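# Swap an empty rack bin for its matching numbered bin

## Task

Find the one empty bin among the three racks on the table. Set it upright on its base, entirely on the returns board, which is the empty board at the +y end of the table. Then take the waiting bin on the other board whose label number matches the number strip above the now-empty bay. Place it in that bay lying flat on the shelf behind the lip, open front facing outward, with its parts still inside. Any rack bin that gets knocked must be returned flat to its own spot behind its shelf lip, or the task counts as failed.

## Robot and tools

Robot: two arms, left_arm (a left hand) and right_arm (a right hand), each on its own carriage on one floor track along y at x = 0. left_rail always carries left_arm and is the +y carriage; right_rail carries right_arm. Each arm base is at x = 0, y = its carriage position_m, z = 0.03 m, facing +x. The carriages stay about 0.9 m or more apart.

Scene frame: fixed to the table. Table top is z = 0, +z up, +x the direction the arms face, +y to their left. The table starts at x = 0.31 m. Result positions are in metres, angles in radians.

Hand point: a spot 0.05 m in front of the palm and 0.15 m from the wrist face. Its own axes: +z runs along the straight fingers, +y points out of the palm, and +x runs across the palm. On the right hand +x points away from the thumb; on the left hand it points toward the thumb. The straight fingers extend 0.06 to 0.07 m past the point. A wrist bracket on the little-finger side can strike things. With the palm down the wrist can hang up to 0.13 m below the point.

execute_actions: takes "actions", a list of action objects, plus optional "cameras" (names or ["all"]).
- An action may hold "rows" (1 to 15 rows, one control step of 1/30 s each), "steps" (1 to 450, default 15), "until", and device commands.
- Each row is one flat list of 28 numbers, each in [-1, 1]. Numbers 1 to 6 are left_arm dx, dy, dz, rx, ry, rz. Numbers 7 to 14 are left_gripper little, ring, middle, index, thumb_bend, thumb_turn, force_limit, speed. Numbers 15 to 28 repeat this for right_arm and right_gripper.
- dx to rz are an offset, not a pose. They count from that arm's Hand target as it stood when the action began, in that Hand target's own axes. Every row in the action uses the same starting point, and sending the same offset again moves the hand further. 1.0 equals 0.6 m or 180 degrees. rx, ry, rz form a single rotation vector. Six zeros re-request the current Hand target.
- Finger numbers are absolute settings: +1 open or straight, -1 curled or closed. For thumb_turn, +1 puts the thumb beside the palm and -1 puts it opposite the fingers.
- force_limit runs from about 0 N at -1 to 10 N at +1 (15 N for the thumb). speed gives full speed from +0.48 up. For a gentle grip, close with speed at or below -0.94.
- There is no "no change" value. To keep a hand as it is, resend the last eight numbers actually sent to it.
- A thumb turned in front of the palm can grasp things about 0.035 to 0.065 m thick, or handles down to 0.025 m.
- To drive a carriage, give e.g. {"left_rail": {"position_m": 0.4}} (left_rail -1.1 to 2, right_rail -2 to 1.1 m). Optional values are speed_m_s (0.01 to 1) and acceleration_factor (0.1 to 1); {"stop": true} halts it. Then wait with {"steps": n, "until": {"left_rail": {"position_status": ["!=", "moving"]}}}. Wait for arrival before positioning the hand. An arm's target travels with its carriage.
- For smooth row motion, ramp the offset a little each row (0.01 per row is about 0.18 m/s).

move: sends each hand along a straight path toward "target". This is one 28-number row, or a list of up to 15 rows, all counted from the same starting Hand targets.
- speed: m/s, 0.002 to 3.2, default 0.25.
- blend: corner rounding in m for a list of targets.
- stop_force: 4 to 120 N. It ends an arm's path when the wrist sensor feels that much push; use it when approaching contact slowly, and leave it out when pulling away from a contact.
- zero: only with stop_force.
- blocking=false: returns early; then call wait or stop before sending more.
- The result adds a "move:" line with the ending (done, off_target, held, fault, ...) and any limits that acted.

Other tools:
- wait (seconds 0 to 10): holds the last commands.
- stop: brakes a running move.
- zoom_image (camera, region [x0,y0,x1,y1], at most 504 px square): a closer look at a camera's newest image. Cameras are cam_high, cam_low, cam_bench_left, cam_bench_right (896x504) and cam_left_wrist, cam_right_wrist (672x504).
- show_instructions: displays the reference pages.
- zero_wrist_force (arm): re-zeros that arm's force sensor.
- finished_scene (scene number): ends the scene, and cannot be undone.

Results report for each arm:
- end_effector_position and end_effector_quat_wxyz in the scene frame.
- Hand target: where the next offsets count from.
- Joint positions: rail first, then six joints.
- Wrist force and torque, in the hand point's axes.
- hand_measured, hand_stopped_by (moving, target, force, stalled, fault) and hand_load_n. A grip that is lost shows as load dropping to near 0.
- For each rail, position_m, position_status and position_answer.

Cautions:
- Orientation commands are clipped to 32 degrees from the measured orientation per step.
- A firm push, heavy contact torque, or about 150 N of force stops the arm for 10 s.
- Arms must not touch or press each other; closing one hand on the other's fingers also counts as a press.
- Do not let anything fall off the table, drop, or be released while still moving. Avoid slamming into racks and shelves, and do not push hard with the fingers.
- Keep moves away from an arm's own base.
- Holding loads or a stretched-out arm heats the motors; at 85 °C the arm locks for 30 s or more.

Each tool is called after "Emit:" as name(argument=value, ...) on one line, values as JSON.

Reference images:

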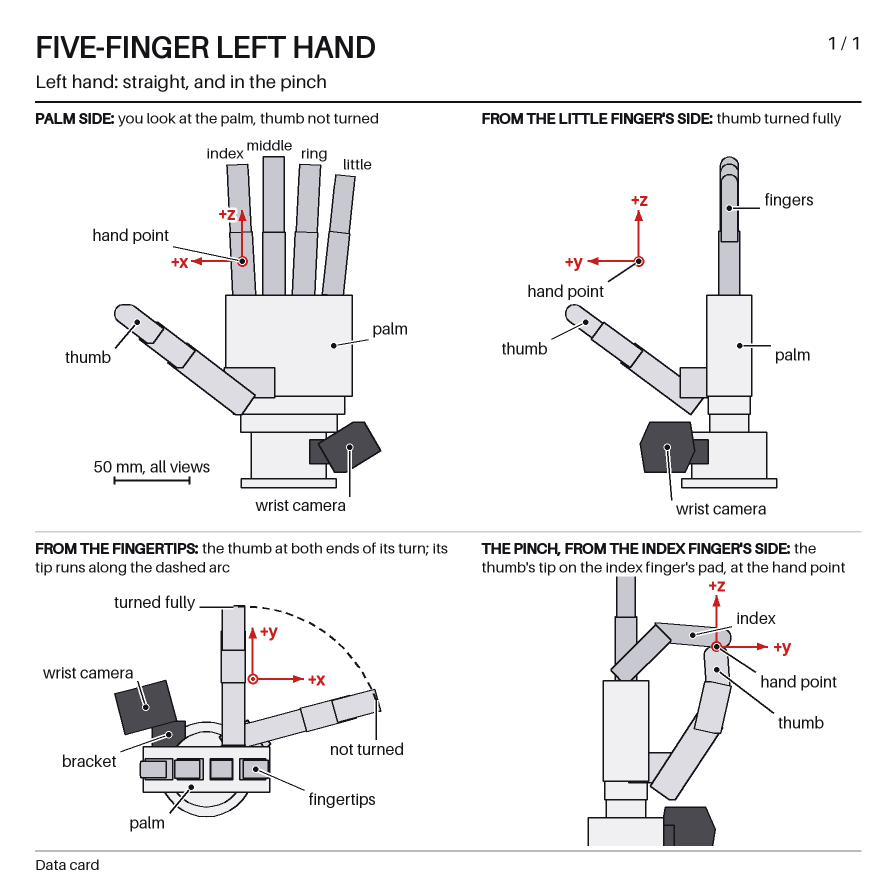

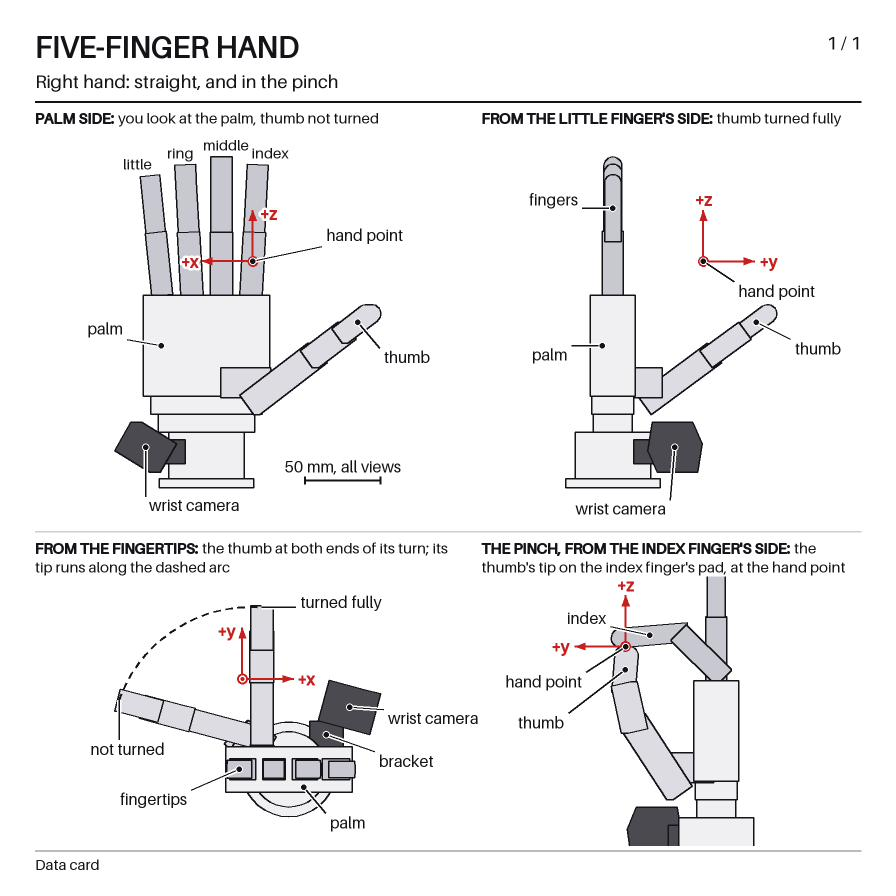

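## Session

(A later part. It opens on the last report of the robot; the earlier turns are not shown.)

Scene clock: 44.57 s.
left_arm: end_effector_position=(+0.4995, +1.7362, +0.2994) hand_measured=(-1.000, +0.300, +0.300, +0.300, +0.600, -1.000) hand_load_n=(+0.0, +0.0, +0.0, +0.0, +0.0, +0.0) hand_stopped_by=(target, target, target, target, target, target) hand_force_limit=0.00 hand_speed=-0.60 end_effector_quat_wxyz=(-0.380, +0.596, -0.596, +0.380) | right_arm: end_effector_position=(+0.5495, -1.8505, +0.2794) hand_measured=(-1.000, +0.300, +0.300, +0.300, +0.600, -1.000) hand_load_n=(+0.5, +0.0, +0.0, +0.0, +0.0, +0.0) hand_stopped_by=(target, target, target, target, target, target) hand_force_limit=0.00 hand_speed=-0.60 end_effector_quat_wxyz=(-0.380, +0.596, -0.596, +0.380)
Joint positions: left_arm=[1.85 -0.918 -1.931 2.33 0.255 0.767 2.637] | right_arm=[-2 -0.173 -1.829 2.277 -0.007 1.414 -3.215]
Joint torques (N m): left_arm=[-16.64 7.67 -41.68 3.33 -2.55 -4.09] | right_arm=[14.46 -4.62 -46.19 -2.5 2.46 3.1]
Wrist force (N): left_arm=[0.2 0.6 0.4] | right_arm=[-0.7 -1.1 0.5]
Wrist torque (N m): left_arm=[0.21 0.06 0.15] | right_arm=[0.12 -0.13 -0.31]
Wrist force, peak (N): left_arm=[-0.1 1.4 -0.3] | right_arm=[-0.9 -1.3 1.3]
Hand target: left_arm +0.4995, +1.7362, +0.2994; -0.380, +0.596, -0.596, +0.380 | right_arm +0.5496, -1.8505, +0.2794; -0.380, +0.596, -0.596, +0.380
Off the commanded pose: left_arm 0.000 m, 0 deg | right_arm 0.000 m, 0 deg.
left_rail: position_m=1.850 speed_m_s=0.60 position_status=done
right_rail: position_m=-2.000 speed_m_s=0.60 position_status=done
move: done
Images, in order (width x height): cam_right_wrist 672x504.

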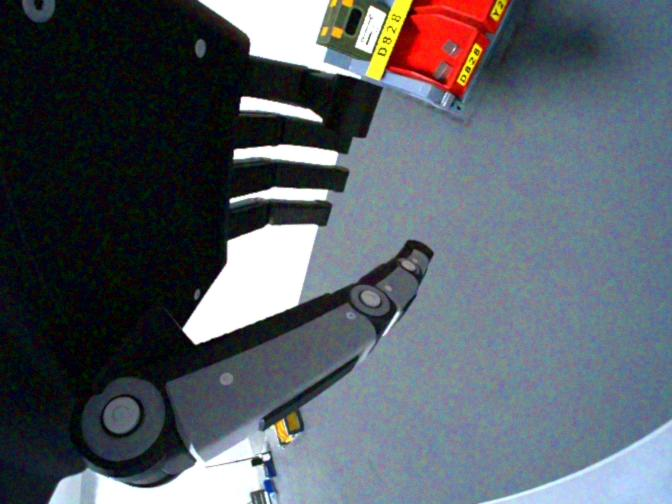

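Emit:
move(target=[0,0,0,0,0,0,-1,0.3,0.3,0.3,0.6,-1,0,-0.6,0.5833,0.1208,0.0564,0,0.0418,0.0195,-1,0.3,0.3,0.3,0.6,-1,0,-0.6], cameras=["cam_right_wrist","cam_bench_right"])

Emit:
zoom_image(camera="cam_right_wrist", region=[240, 0, 540, 300])

Emit:
zoom_image(camera="cam_bench_right", region=[40, 280, 340, 500])

Scene clock: 50.43 s.
left_arm: end_effector_position=(+0.4995, +1.7362, +0.2994) hand_measured=(-1.000, +0.300, +0.300, +0.300, +0.600, -1.000) hand_load_n=(+0.0, +0.0, +0.0, +0.0, +0.0, +0.0) hand_stopped_by=(target, target, target, target, target, target) hand_force_limit=0.00 hand_speed=-0.60 end_effector_quat_wxyz=(-0.380, +0.596, -0.596, +0.380) | right_arm: end_effector_position=(+0.5496, -2.2004, +0.1994) hand_measured=(-1.000, +0.300, +0.300, +0.300, +0.600, -1.000) hand_load_n=(+0.0, +0.0, +0.0, +0.0, +0.0, +0.0) hand_stopped_by=(target, target, target, target, target, target) hand_force_limit=0.00 hand_speed=-0.60 end_effector_quat_wxyz=(+0.351, -0.552, +0.638, -0.406)
Joint positions: left_arm=[1.85 -0.918 -1.931 2.33 0.255 0.767 2.637] | right_arm=[-2 -1.011 -1.62 2.298 -0.054 0.809 -3.603]
Joint torques (N m): left_arm=[-16.89 6.74 -41.4 2.82 -2.59 -4.04] | right_arm=[-13.96 -15.36 -41.01 -1.36 -2.75 -3.74]
Wrist force (N): left_arm=[0.2 0.8 0.3] | right_arm=[0.3 -0.3 0.4]
Wrist torque (N m): left_arm=[0.24 0.05 0.14] | right_arm=[0.24 -0.25 0.03]
Wrist force, peak (N): left_arm=[0.7 1.2 -0.3] | right_arm=[-1.8 -1.4 0.3]
Hand target: left_arm +0.4995, +1.7362, +0.2994; -0.380, +0.596, -0.596, +0.380 | right_arm +0.5496, -2.2005, +0.1994; +0.351, -0.552, +0.638, -0.406
Off the commanded pose: left_arm 0.000 m, 0 deg | right_arm 0.000 m, 0 deg.
left_rail: position_m=1.850 speed_m_s=0.60 position_status=done
right_rail: position_m=-2.000 speed_m_s=0.60 position_status=done
move: done
Images, in order (width x height): cam_bench_right 896x504, cam_right_wrist 672x504.

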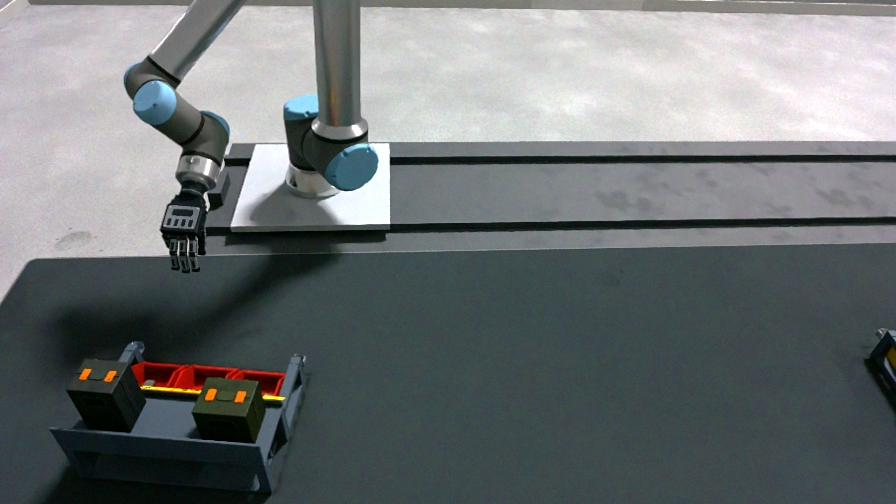

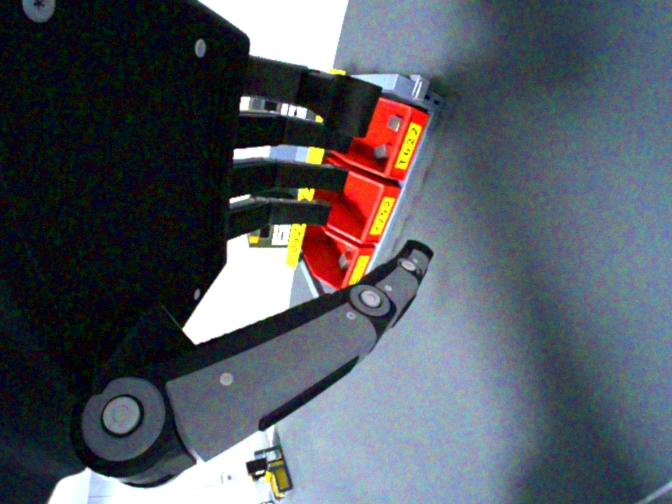

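Scaled by 1.680 from the camera's 672x504 image, which has a finer 960x720 frame.

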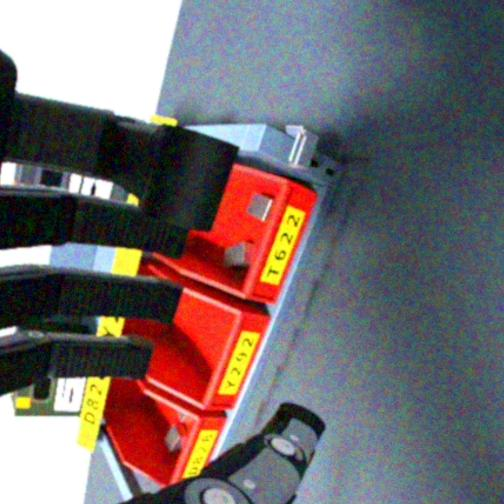

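Scaled by 1.680 from the camera's 896x504 image, which has a finer 1280x720 frame.

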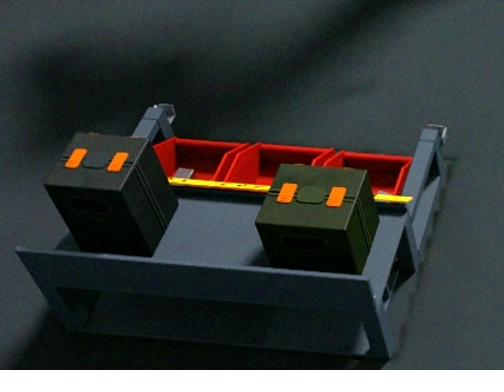

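Emit:
move(target=[0,0,0,0,0,0,-1,0.3,0.3,0.3,0.6,-1,0,-0.6,-0.1275,0.078,0.1087,0,0,0,-1,0.25,0.25,0.25,0.5,-1,0,-0.6], cameras=["cam_right_wrist","cam_bench_right"])

Emit:
zoom_image(camera="cam_right_wrist", region=[200, 0, 500, 300])

Emit:
zoom_image(camera="cam_bench_right", region=[40, 280, 340, 500])

Scene clock: 53.87 s.
left_arm: end_effector_position=(+0.4995, +1.7362, +0.2994) hand_measured=(-1.000, +0.300, +0.300, +0.300, +0.600, -1.000) hand_load_n=(+0.0, +0.0, +0.0, +0.0, +0.0, +0.0) hand_stopped_by=(target, target, target, target, target, target) hand_force_limit=0.00 hand_speed=-0.60 end_effector_quat_wxyz=(-0.380, +0.596, -0.596, +0.380) | right_arm: end_effector_position=(+0.5995, -2.1304, +0.1295) hand_measured=(-1.000, +0.250, +0.250, +0.250, +0.500, -1.000) hand_load_n=(+0.0, +0.0, +0.0, +0.0, +0.0, +0.0) hand_stopped_by=(target, target, target, target, target, target) hand_force_limit=0.00 hand_speed=-0.60 end_effector_quat_wxyz=(+0.351, -0.552, +0.638, -0.406)
Joint positions: left_arm=[1.85 -0.918 -1.931 2.33 0.255 0.767 2.637] | right_arm=[-2 -0.776 -1.511 2.341 -0.306 1.006 -3.441]
Joint torques (N m): left_arm=[-16.45 8.11 -40.51 2.84 -2.33 -4.18] | right_arm=[13.92 -20.37 -36.9 -1.91 1.68 3.08]
Wrist force (N): left_arm=[0.5 0.5 0.0] | right_arm=[-0.5 -0.2 0.2]
Wrist torque (N m): left_arm=[0.21 0.00 0.17] | right_arm=[0.26 -0.03 -0.20]
Wrist force, peak (N): left_arm=[0.8 0.9 0.2] | right_arm=[-1.7 -0.3 0.6]
Hand target: left_arm +0.4995, +1.7362, +0.2994; -0.380, +0.596, -0.596, +0.380 | right_arm +0.5996, -2.1304, +0.1294; +0.351, -0.552, +0.638, -0.406
Off the commanded pose: left_arm 0.000 m, 0 deg | right_arm 0.000 m, 0 deg.
left_rail: position_m=1.850 speed_m_s=0.60 position_status=done
right_rail: position_m=-2.000 speed_m_s=0.60 position_status=done
move: done
Images, in order (width x height): cam_bench_right 896x504, cam_right_wrist 672x504.

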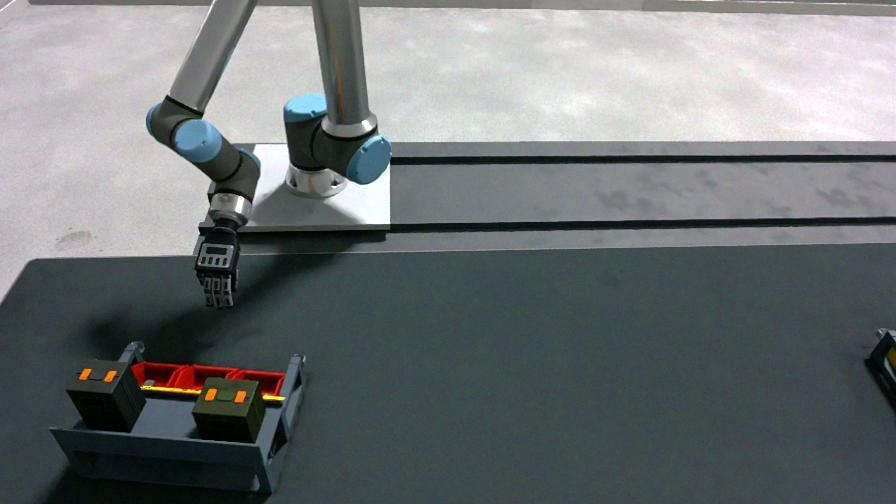

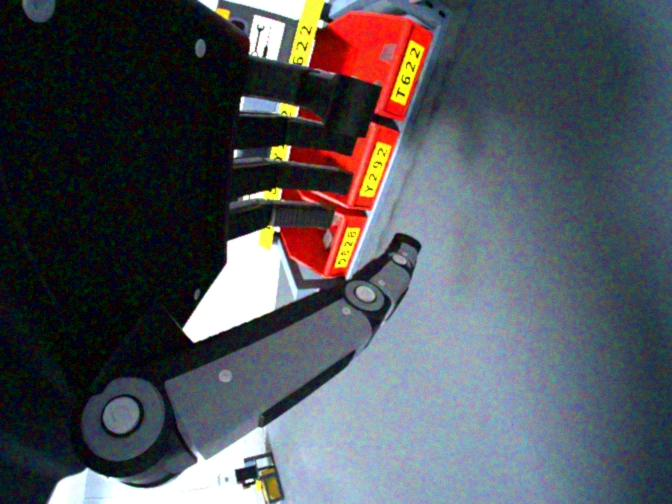

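Scaled by 1.680 from the camera's 672x504 image, which has a finer 960x720 frame.

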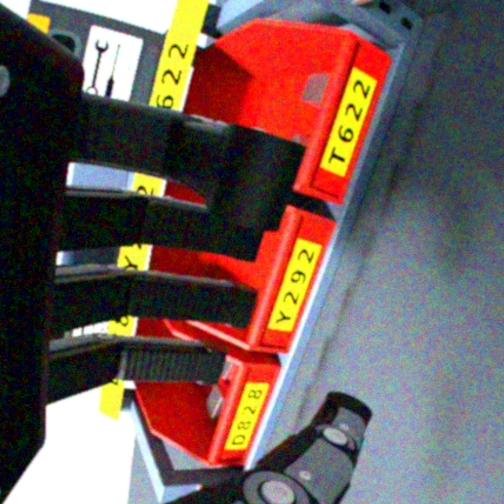

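Scaled by 1.680 from the camera's 896x504 image, which has a finer 1280x720 frame.

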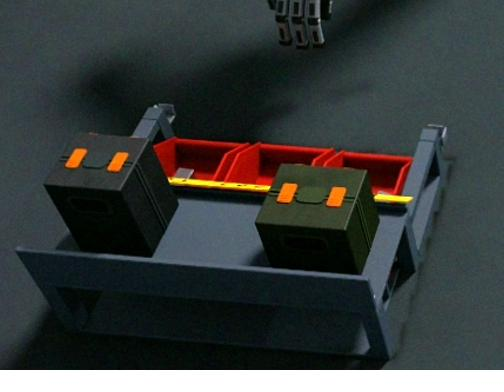

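Emit:
move(target=[0,0,0,0,0,0,-1,0.3,0.3,0.3,0.6,-1,0,-0.6,0,0.003,0.1118,0,0,0,-1,0.25,0.25,0.25,0.5,-1,0,-0.6], cameras=["cam_right_wrist","cam_bench_right"], stop_force=6, speed=0.06)

Emit:
zoom_image(camera="cam_right_wrist", region=[200, 0, 500, 300])

Emit:
zoom_image(camera="cam_bench_right", region=[90, 280, 340, 460])

Scene clock: 58.00 s.
left_arm: end_effector_position=(+0.4995, +1.7362, +0.2994) hand_measured=(-1.000, +0.300, +0.300, +0.300, +0.600, -1.000) hand_load_n=(+0.0, +0.0, +0.0, +0.0, +0.0, +0.0) hand_stopped_by=(target, target, target, target, target, target) hand_force_limit=0.00 hand_speed=-0.60 end_effector_quat_wxyz=(-0.380, +0.596, -0.596, +0.380) | right_arm: end_effector_position=(+0.6590, -2.1391, +0.0994) hand_measured=(-1.000, +0.250, +0.250, +0.250, +0.500, -1.000) hand_load_n=(+0.0, +0.0, +0.0, +0.0, +0.0, +0.0) hand_stopped_by=(target, target, target, target, target, target) hand_force_limit=0.00 hand_speed=-0.60 end_effector_quat_wxyz=(+0.351, -0.552, +0.638, -0.406)
Joint positions: left_arm=[1.85 -0.918 -1.931 2.33 0.255 0.767 2.637] | right_arm=[-2 -0.692 -1.375 2.252 -0.378 1.08 -3.393]
Joint torques (N m): left_arm=[-13.01 5.16 -40.32 3.07 -1.86 -4.02] | right_arm=[12.38 -31.9 -35.37 -2.22 2.29 2.99]
Wrist force (N): left_arm=[0.4 0.8 -0.1] | right_arm=[-0.4 0.2 0.2]
Wrist torque (N m): left_arm=[0.26 0.01 0.15] | right_arm=[0.38 -0.07 -0.19]
Wrist force, peak (N): left_arm=[0.3 0.8 0.8] | right_arm=[-0.9 -0.9 0.4]
Hand target: left_arm +0.4995, +1.7362, +0.2994; -0.380, +0.596, -0.596, +0.380 | right_arm +0.6590, -2.1391, +0.0994; +0.351, -0.552, +0.638, -0.406
Off the commanded pose: left_arm 0.000 m, 0 deg | right_arm 0.000 m, 0 deg.
left_rail: position_m=1.850 speed_m_s=0.60 position_status=done
right_rail: position_m=-2.000 speed_m_s=0.60 position_status=done
move: done
Images, in order (width x height): cam_bench_right 896x504, cam_right_wrist 672x504.

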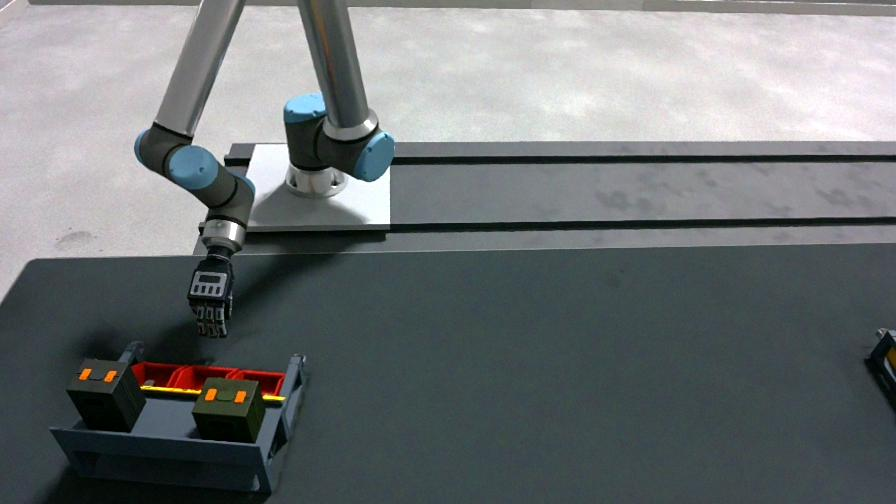

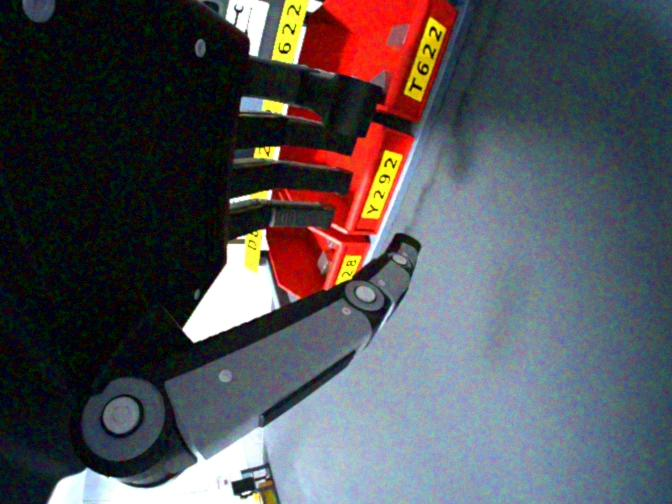

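Scaled by 1.680 from the camera's 672x504 image, which has a finer 960x720 frame.

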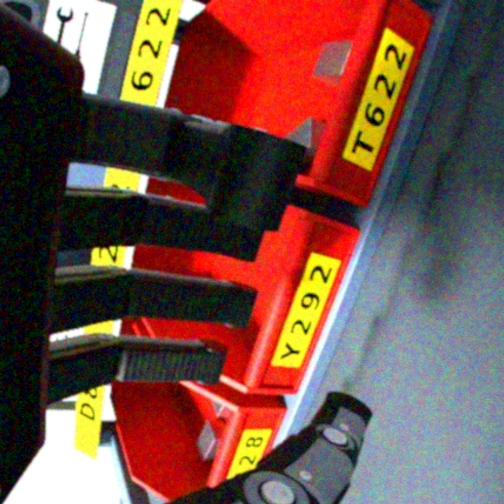

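Scaled by 2.016 from the camera's 896x504 image, which has a finer 1280x720 frame.

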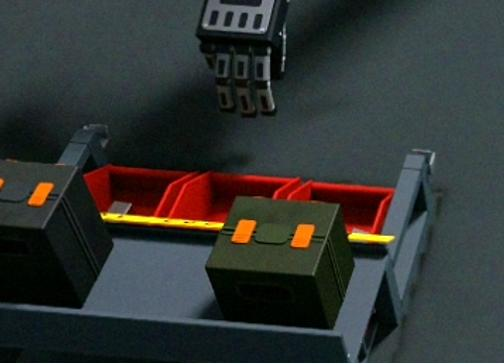

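Emit:
move(target=[0,0,0,0,0,0,-1,0.3,0.3,0.3,0.6,-1,0,-0.6,0,0.01,0.0967,0,0,0,-1,0.25,0.25,0.25,0.5,-1,0,-0.6], cameras=["cam_right_wrist","cam_bench_right"], stop_force=5, speed=0.05)

Emit:
zoom_image(camera="cam_right_wrist", region=[200, 0, 500, 300])

Emit:
zoom_image(camera="cam_bench_right", region=[90, 280, 340, 460])

Scene clock: 63.70 s.
left_arm: end_effector_position=(+0.4995, +1.7362, +0.2994) hand_measured=(-1.000, +0.300, +0.300, +0.300, +0.600, -1.000) hand_load_n=(+0.0, +0.0, +0.0, +0.0, +0.0, +0.0) hand_stopped_by=(target, target, target, target, target, target) hand_force_limit=0.00 hand_speed=-0.60 end_effector_quat_wxyz=(-0.380, +0.596, -0.596, +0.380) | right_arm: end_effector_position=(+0.7085, -2.1463, +0.0695) hand_measured=(-1.000, +0.250, +0.250, +0.250, +0.500, -1.000) hand_load_n=(+0.0, +0.0, +0.0, +0.0, +0.0, +0.0) hand_stopped_by=(target, target, target, target, target, target) hand_force_limit=0.00 hand_speed=-0.60 end_effector_quat_wxyz=(+0.351, -0.552, +0.638, -0.406)
Joint positions: left_arm=[1.85 -0.918 -1.931 2.33 0.255 0.767 2.637] | right_arm=[-2 -0.637 -1.262 2.174 -0.424 1.128 -3.364]
Joint torques (N m): left_arm=[-13.29 6.3 -38.93 3.07 -2.03 -3.85] | right_arm=[14.22 -38.71 -35.07 -1.99 2.1 3.13]
Wrist force (N): left_arm=[0.6 0.7 -0.6] | right_arm=[-0.8 -0.6 0.4]
Wrist torque (N m): left_arm=[0.29 -0.03 0.17] | right_arm=[0.17 -0.06 -0.27]
Wrist force, peak (N): left_arm=[0.3 1.4 0.0] | right_arm=[-1.0 -1.0 0.5]
Hand target: left_arm +0.4995, +1.7362, +0.2994; -0.380, +0.596, -0.596, +0.380 | right_arm +0.7085, -2.1463, +0.0695; +0.351, -0.552, +0.638, -0.406
Off the commanded pose: left_arm 0.000 m, 0 deg | right_arm 0.000 m, 0 deg.
left_rail: position_m=1.850 speed_m_s=0.60 position_status=done
right_rail: position_m=-2.000 speed_m_s=0.60 position_status=done
move: done
Images, in order (width x height): cam_bench_right 896x504, cam_right_wrist 672x504.

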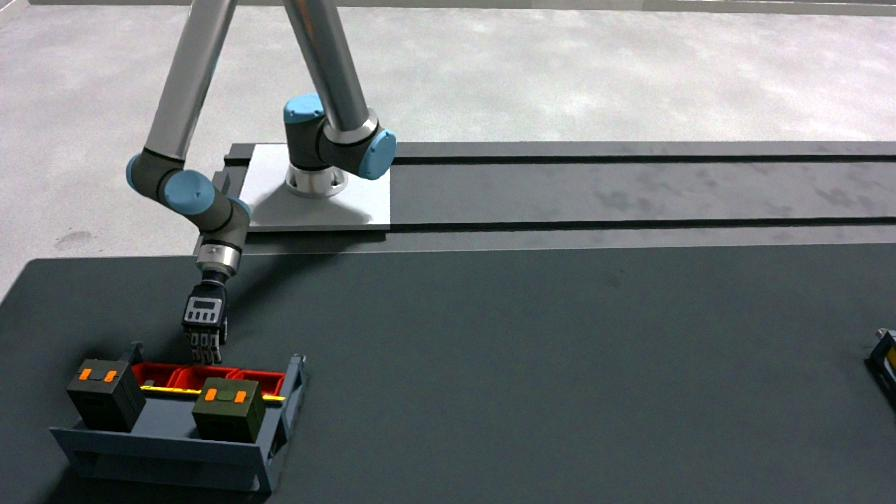

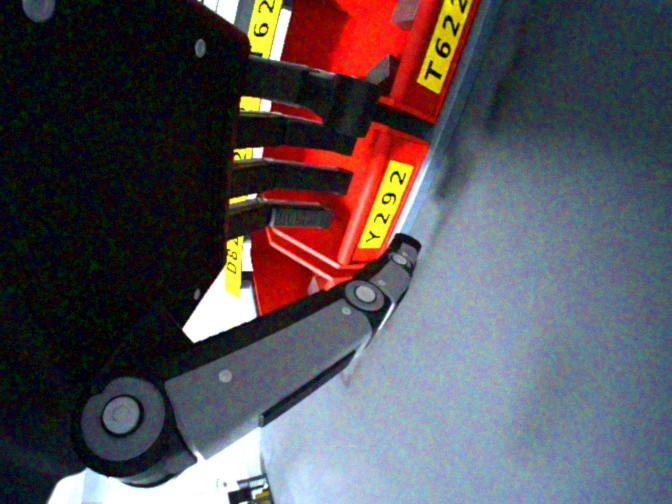

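Scaled by 1.680 from the camera's 672x504 image, which has a finer 960x720 frame.

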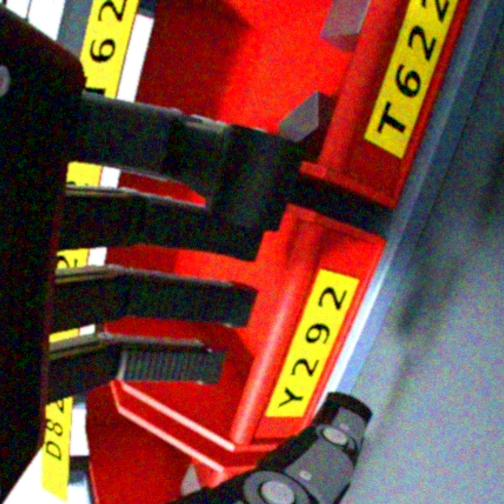

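Scaled by 2.016 from the camera's 896x504 image, which has a finer 1280x720 frame.

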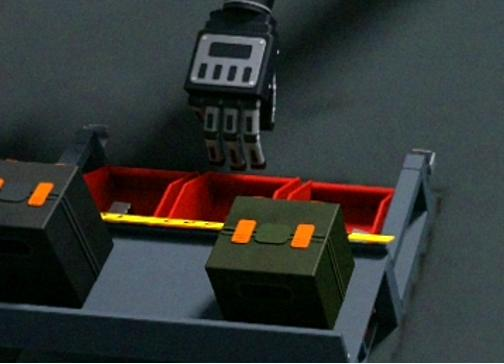

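Emit:
move(target=[[0,0,0,0,0,0,-1,0.3,0.3,0.3,0.6,-1,0,-0.6,0,-0.0302,-0.0141,0,0,0,-1,0.25,0.25,0.25,0.5,-1,0,-0.6],[0,0,0,0,0,0,-1,0.3,0.3,0.3,0.6,-1,0,-0.6,-0.0083,-0.0654,0.0614,0,0,0,-1,0.25,0.25,0.25,0.5,-1,0,-0.6]], cameras=["cam_right_wrist","cam_bench_right"], stop_force=5, speed=0.05)

Emit:
zoom_image(camera="cam_right_wrist", region=[200, 0, 500, 300])

Emit:
zoom_image(camera="cam_bench_right", region=[90, 280, 340, 460])

Scene clock: 70.10 s.
left_arm: end_effector_position=(+0.4995, +1.7362, +0.2994) hand_measured=(-1.000, +0.300, +0.300, +0.300, +0.600, -1.000) hand_load_n=(+0.0, +0.0, +0.0, +0.0, +0.0, +0.0) hand_stopped_by=(target, target, target, target, target, target) hand_force_limit=0.00 hand_speed=-0.60 end_effector_quat_wxyz=(-0.380, +0.596, -0.596, +0.380) | right_arm: end_effector_position=(+0.7587, -2.1486, +0.0894) hand_measured=(-1.000, +0.250, +0.250, +0.250, +0.500, -1.000) hand_load_n=(+0.0, +0.0, +0.0, +0.0, +0.0, +0.0) hand_stopped_by=(target, target, target, target, target, target) hand_force_limit=0.00 hand_speed=-0.60 end_effector_quat_wxyz=(+0.351, -0.552, +0.638, -0.406)
Joint positions: left_arm=[1.85 -0.918 -1.931 2.33 0.255 0.767 2.637] | right_arm=[-2 -0.584 -1.231 2.069 -0.362 1.176 -3.337]
Joint torques (N m): left_arm=[-15.87 4.03 -38.68 3.14 -2.1 -3.97] | right_arm=[13.66 -44.03 -37.33 2.57 2.21 3.23]
Wrist force (N): left_arm=[-0.1 0.9 -0.2] | right_arm=[-0.5 -0.3 0.2]
Wrist torque (N m): left_arm=[0.29 0.08 0.12] | right_arm=[0.23 -0.09 -0.27]
Wrist force, peak (N): left_arm=[0.5 1.3 0.4] | right_arm=[-0.6 -1.0 0.6]
Hand target: left_arm +0.4995, +1.7362, +0.2994; -0.380, +0.596, -0.596, +0.380 | right_arm +0.7587, -2.1486, +0.0894; +0.351, -0.552, +0.638, -0.406
Off the commanded pose: left_arm 0.000 m, 0 deg | right_arm 0.000 m, 0 deg.
left_rail: position_m=1.850 speed_m_s=0.60 position_status=done
right_rail: position_m=-2.000 speed_m_s=0.60 position_status=done
move: done
Images, in order (width x height): cam_bench_right 896x504, cam_right_wrist 672x504.

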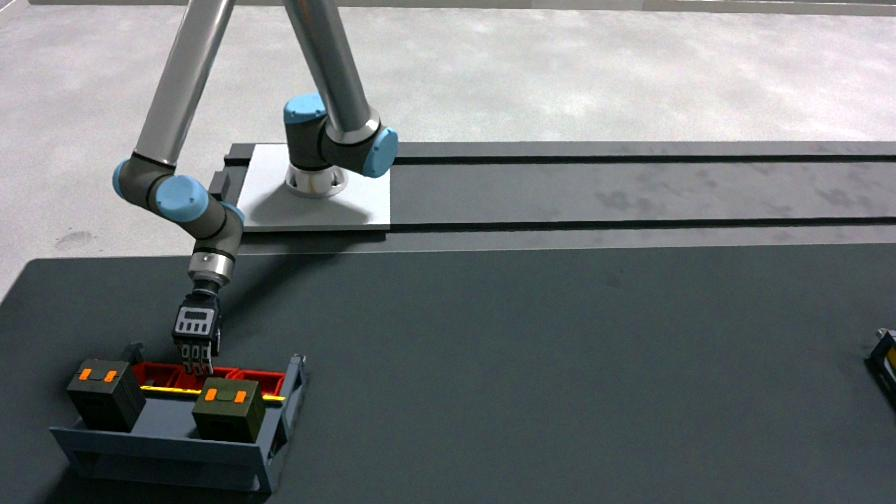

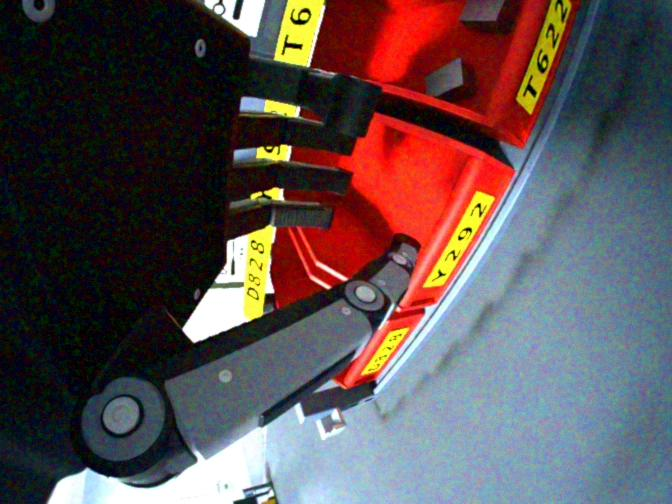

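Scaled by 1.680 from the camera's 672x504 image, which has a finer 960x720 frame.

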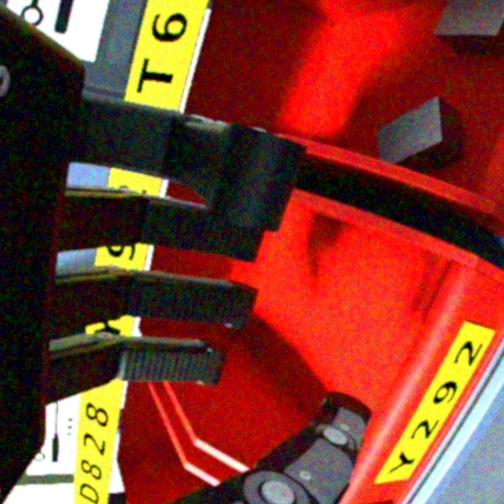

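Scaled by 2.016 from the camera's 896x504 image, which has a finer 1280x720 frame.

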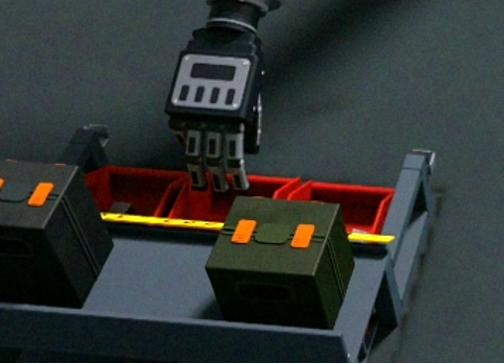

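Emit:
move(target=[[0,0,0,0,0,0,-1,0.3,0.3,0.3,0.6,-1,0,-0.6,-0.0033,-0.0070,0.0151,0,0,0,-1,0.25,0.25,0.25,0.5,-1,0,-0.6],[0,0,0,0,0,0,-1,0.3,0.3,0.3,0.6,-1,0,-0.6,-0.0033,0.0594,0.0461,0,0,0,-1,0.25,0.25,0.25,0.5,-1,0,-0.6]], cameras=["cam_right_wrist","cam_bench_right"], stop_force=5, speed=0.03)

Emit:
zoom_image(camera="cam_right_wrist", region=[200, 0, 500, 300])

Emit:
zoom_image(camera="cam_bench_right", region=[90, 280, 340, 460])

Scene clock: 77.77 s.
left_arm: end_effector_position=(+0.4995, +1.7362, +0.2994) hand_measured=(-1.000, +0.300, +0.300, +0.300, +0.600, -1.000) hand_load_n=(+0.0, +0.0, +0.0, +0.0, +0.0, +0.0) hand_stopped_by=(target, target, target, target, target, target) hand_force_limit=0.00 hand_speed=-0.60 end_effector_quat_wxyz=(-0.380, +0.596, -0.596, +0.380) | right_arm: end_effector_position=(+0.7688, -2.1481, +0.0616) hand_measured=(-1.000, +0.250, +0.250, +0.250, +0.500, -1.000) hand_load_n=(+0.0, +0.0, +0.0, +0.0, +0.0, +0.0) hand_stopped_by=(target, target, target, target, target, target) hand_force_limit=0.00 hand_speed=-0.60 end_effector_quat_wxyz=(+0.351, -0.552, +0.638, -0.406)
Joint positions: left_arm=[1.85 -0.918 -1.931 2.33 0.255 0.767 2.637] | right_arm=[-2 -0.573 -1.18 2.062 -0.409 1.185 -3.332]
Joint torques (N m): left_arm=[-14.77 5.68 -37.41 3.11 -1.97 -3.57] | right_arm=[7.66 -64.57 -35.36 2.52 2.24 1.16]
Wrist force (N): left_arm=[0.5 0.6 0.1] | right_arm=[-0.1 -0.3 0.2]
Wrist torque (N m): left_arm=[0.25 -0.01 0.16] | right_arm=[0.24 -0.12 -0.26]
Wrist force, peak (N): left_arm=[0.1 1.3 0.0] | right_arm=[-0.7 -14.3 -11.1]
Hand target: left_arm +0.4995, +1.7362, +0.2994; -0.380, +0.596, -0.596, +0.380 | right_arm +0.7688, -2.1481, +0.0616; +0.351, -0.552, +0.638, -0.406 (not the last commanded pose)
Off the commanded pose: left_arm 0.000 m, 0 deg | right_arm 0.016 m, 0 deg.
left_rail: position_m=1.850 speed_m_s=0.60 position_status=done
right_rail: position_m=-2.000 speed_m_s=0.60 position_status=done
move: contact (right_arm); path passed 1 of 2 targets
Images, in order (width x height): cam_bench_right 896x504, cam_right_wrist 672x504.

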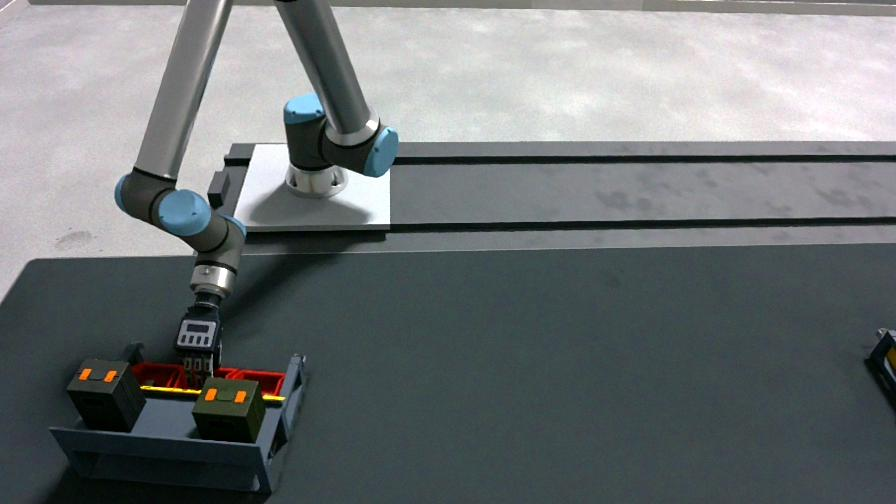

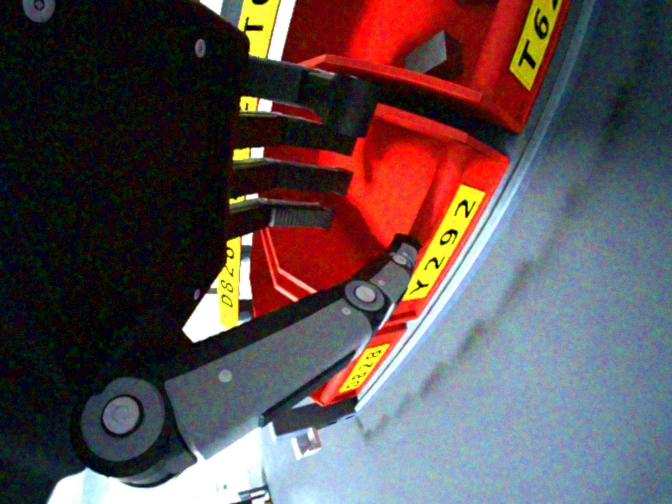

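Scaled by 1.680 from the camera's 672x504 image, which has a finer 960x720 frame.

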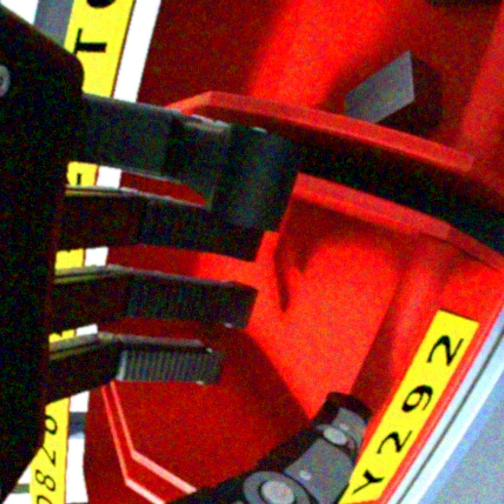

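Scaled by 2.016 from the camera's 896x504 image, which has a finer 1280x720 frame.

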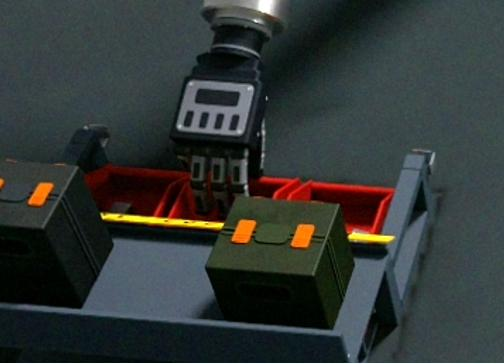

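Emit:
move(target=[[0,0,0,0,0,0,-1,0.3,0.3,0.3,0.6,-1,0,-0.6,0,-0.0302,-0.0141,0,0,0,-1,0.25,0.25,0.25,0.5,-1,0,-0.6],[0,0,0,0,0,0,-1,0.3,0.3,0.3,0.6,-1,0,-0.6,0,-0.0147,-0.0473,0,0,0,-1,0.25,0.25,0.25,0.5,-1,0,-0.6]], cameras=["cam_right_wrist"], speed=0.06)

Emit:
zoom_image(camera="cam_right_wrist", region=[200, 0, 500, 300])

Emit:
move(target=[0,0,0,0,0,0,-1,0.3,0.3,0.3,0.6,-1,0,-0.6,0,0.0553,0.0258,0,0,0,-1,0.25,0.25,0.25,0.5,-1,0,-0.6], cameras=["cam_right_wrist","cam_bench_right"], stop_force=4, speed=0.02)

Emit:
zoom_image(camera="cam_right_wrist", region=[200, 0, 500, 300])

Scene clock: 81.07 s.
left_arm: end_effector_position=(+0.4995, +1.7362, +0.2994) hand_measured=(-1.000, +0.300, +0.300, +0.300, +0.600, -1.000) hand_load_n=(+0.0, +0.0, +0.0, +0.0, +0.0, +0.0) hand_stopped_by=(target, target, target, target, target, target) hand_force_limit=0.00 hand_speed=-0.60 end_effector_quat_wxyz=(-0.380, +0.596, -0.596, +0.380) | right_arm: end_effector_position=(+0.7472, -2.1449, +0.0816) hand_measured=(-1.000, +0.250, +0.250, +0.250, +0.500, -1.000) hand_load_n=(+0.0, +0.0, +0.0, +0.0, +0.0, +0.0) hand_stopped_by=(target, target, target, target, target, target) hand_force_limit=0.00 hand_speed=-0.60 end_effector_quat_wxyz=(+0.351, -0.552, +0.638, -0.406)
Joint positions: left_arm=[1.85 -0.918 -1.931 2.33 0.255 0.767 2.637] | right_arm=[-2 -0.59 -1.235 2.096 -0.384 1.17 -3.341]
Joint torques (N m): left_arm=[-14.91 6.07 -35.44 3.3 -1.66 -3.97] | right_arm=[-14.34 -58.43 -16.56 -2.46 -2.6 -3.81]
Wrist force (N): left_arm=[-0.1 0.6 0.1] | right_arm=[-0.5 -0.1 0.3]
Wrist torque (N m): left_arm=[0.23 0.10 0.13] | right_arm=[0.24 -0.10 -0.04]
Wrist force, peak (N): left_arm=[0.1 1.0 0.7] | right_arm=[-0.9 -0.5 0.3]
Hand target: left_arm +0.4995, +1.7362, +0.2994; -0.380, +0.596, -0.596, +0.380 | right_arm +0.7471, -2.1449, +0.0816; +0.351, -0.552, +0.638, -0.406
Off the commanded pose: left_arm 0.000 m, 0 deg | right_arm 0.000 m, 0 deg.
left_rail: position_m=1.850 speed_m_s=0.60 position_status=done
right_rail: position_m=-2.000 speed_m_s=0.60 position_status=done
move: done
Images, in order (width x height): cam_right_wrist 672x504.

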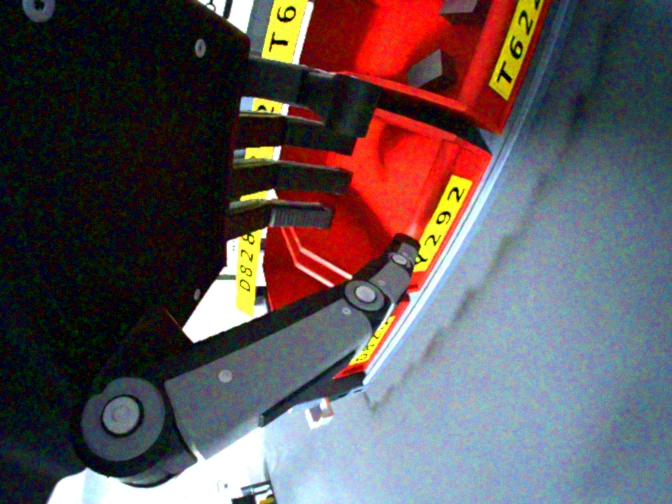

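Scaled by 1.680 from the camera's 672x504 image, which has a finer 960x720 frame.

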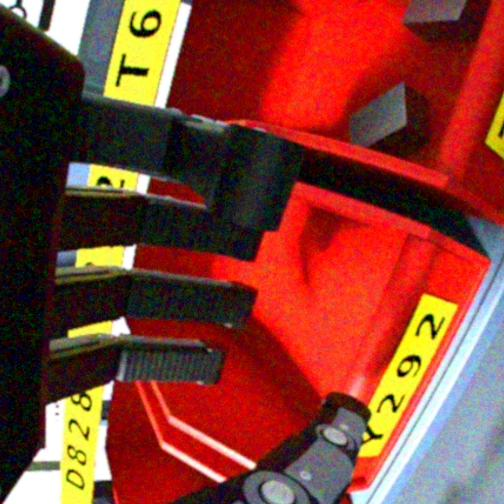

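Scene clock: 83.87 s.
left_arm: end_effector_position=(+0.4995, +1.7362, +0.2994) hand_measured=(-1.000, +0.300, +0.300, +0.300, +0.600, -1.000) hand_load_n=(+0.0, +0.0, +0.0, +0.0, +0.0, +0.0) hand_stopped_by=(target, target, target, target, target, target) hand_force_limit=0.00 hand_speed=-0.60 end_effector_quat_wxyz=(-0.380, +0.596, -0.596, +0.380) | right_arm: end_effector_position=(+0.7471, -2.1449, +0.0450) hand_measured=(-1.000, +0.250, +0.250, +0.250, +0.500, -1.000) hand_load_n=(+0.5, +0.0, +0.0, +0.0, +0.0, +0.0) hand_stopped_by=(target, target, target, target, target, target) hand_force_limit=0.00 hand_speed=-0.60 end_effector_quat_wxyz=(+0.351, -0.552, +0.638, -0.406)
Joint positions: left_arm=[1.85 -0.918 -1.931 2.33 0.255 0.767 2.637] | right_arm=[-2 -0.59 -1.181 2.112 -0.454 1.17 -3.341]
Joint torques (N m): left_arm=[-14.91 6.06 -36.73 3.3 -1.62 -3.19] | right_arm=[-11.12 -44.36 -14.72 -2.19 -1.82 -2.2]
Wrist force (N): left_arm=[0.1 0.7 -0.2] | right_arm=[-0.5 -0.7 0.1]
Wrist torque (N m): left_arm=[0.25 0.06 0.14] | right_arm=[0.14 -0.04 -0.05]
Wrist force, peak (N): left_arm=[0.1 1.2 0.3] | right_arm=[-0.6 -0.9 -0.2]
Hand target: left_arm +0.4995, +1.7362, +0.2994; -0.380, +0.596, -0.596, +0.380 | right_arm +0.7471, -2.1449, +0.0450; +0.351, -0.552, +0.638, -0.406
Off the commanded pose: left_arm 0.000 m, 0 deg | right_arm 0.000 m, 0 deg.
left_rail: position_m=1.850 speed_m_s=0.60 position_status=done
right_rail: position_m=-2.000 speed_m_s=0.60 position_status=done
move: done
Images, in order (width x height): cam_bench_right 896x504, cam_right_wrist 672x504.

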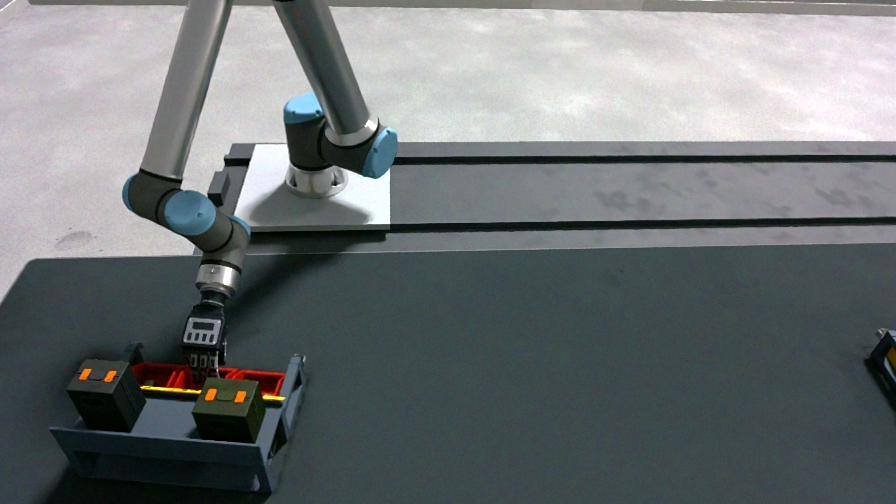

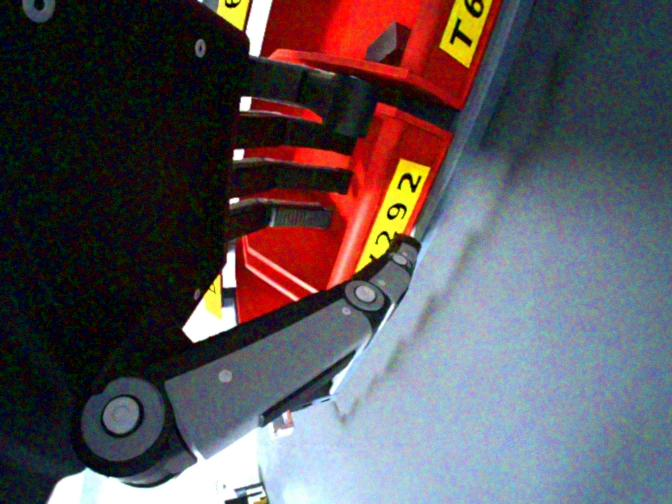

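Scaled by 1.680 from the camera's 672x504 image, which has a finer 960x720 frame.

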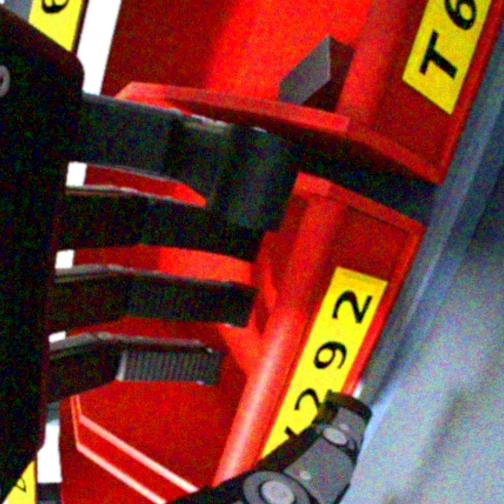

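Emit:
execute_actions(actions=[{"rows":[[0,0,0,0,0,0,-1,0.3,0.3,0.3,0.6,-1,0,-0.6,0,0,0,0,0,0,-1,-0.45,-0.45,-0.45,-0.3,-1,-0.6,-0.85]],"steps":100}], cameras=["cam_right_wrist"])

Emit:
zoom_image(camera="cam_right_wrist", region=[200, 0, 500, 300])

Scene clock: 88.70 s.
left_arm: end_effector_position=(+0.4995, +1.7362, +0.2994) hand_measured=(-1.000, +0.300, +0.300, +0.300, +0.600, -1.000) hand_load_n=(+0.0, +0.0, +0.0, +0.0, +0.0, +0.0) hand_stopped_by=(target, target, target, target, target, target) hand_force_limit=0.00 hand_speed=-0.60 end_effector_quat_wxyz=(-0.380, +0.596, -0.596, +0.380) | right_arm: end_effector_position=(+0.7471, -2.1449, +0.0450) hand_measured=(-1.000, -0.166, -0.150, -0.178, +0.282, -1.000) hand_load_n=(+0.0, +2.0, +2.5, +5.5, +4.0, +0.0) hand_stopped_by=(target, force, force, force, force, target) hand_force_limit=-0.60 hand_speed=-0.85 end_effector_quat_wxyz=(+0.351, -0.552, +0.638, -0.406)
Joint positions: left_arm=[1.85 -0.918 -1.931 2.33 0.255 0.767 2.637] | right_arm=[-2 -0.59 -1.181 2.112 -0.454 1.17 -3.341]
Joint torques (N m): left_arm=[-16.46 5.3 -36.38 2.88 -1.32 -3.79] | right_arm=[5.86 -50.51 -17.4 2.86 -0.34 2.8]
Wrist force (N): left_arm=[0.4 1.1 0.2] | right_arm=[-0.3 -1.2 4.3]
Wrist torque (N m): left_arm=[0.31 0.01 0.15] | right_arm=[0.21 -0.12 -0.05]
Wrist force, peak (N): left_arm=[-0.4 1.2 0.1] | right_arm=[-0.2 -0.6 5.7]
Hand target: left_arm +0.4995, +1.7362, +0.2994; -0.380, +0.596, -0.596, +0.380 | right_arm +0.7471, -2.1449, +0.0450; +0.351, -0.552, +0.638, -0.406
Off the commanded pose: left_arm 0.000 m, 0 deg | right_arm 0.000 m, 0 deg.
left_rail: position_m=1.850 speed_m_s=0.60 position_status=done
right_rail: position_m=-2.000 speed_m_s=0.60 position_status=done
Images, in order (width x height): cam_right_wrist 672x504.

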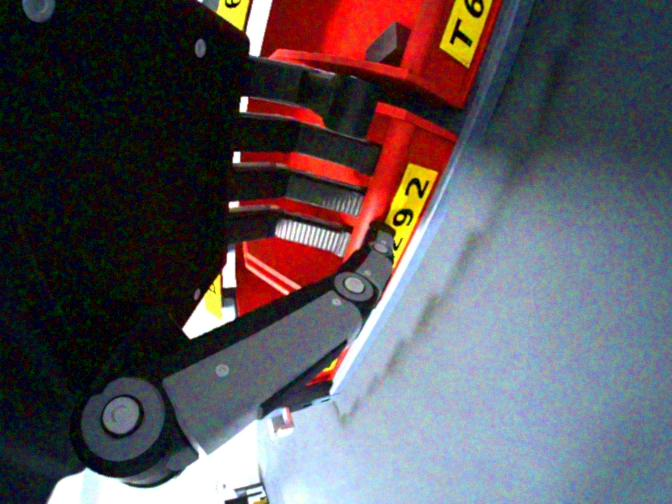

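Scaled by 1.680 from the camera's 672x504 image, which has a finer 960x720 frame.

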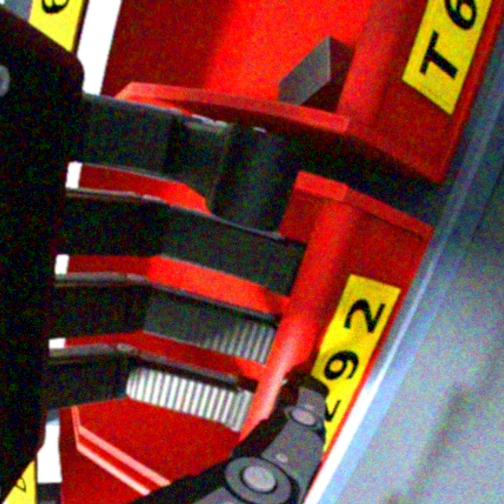

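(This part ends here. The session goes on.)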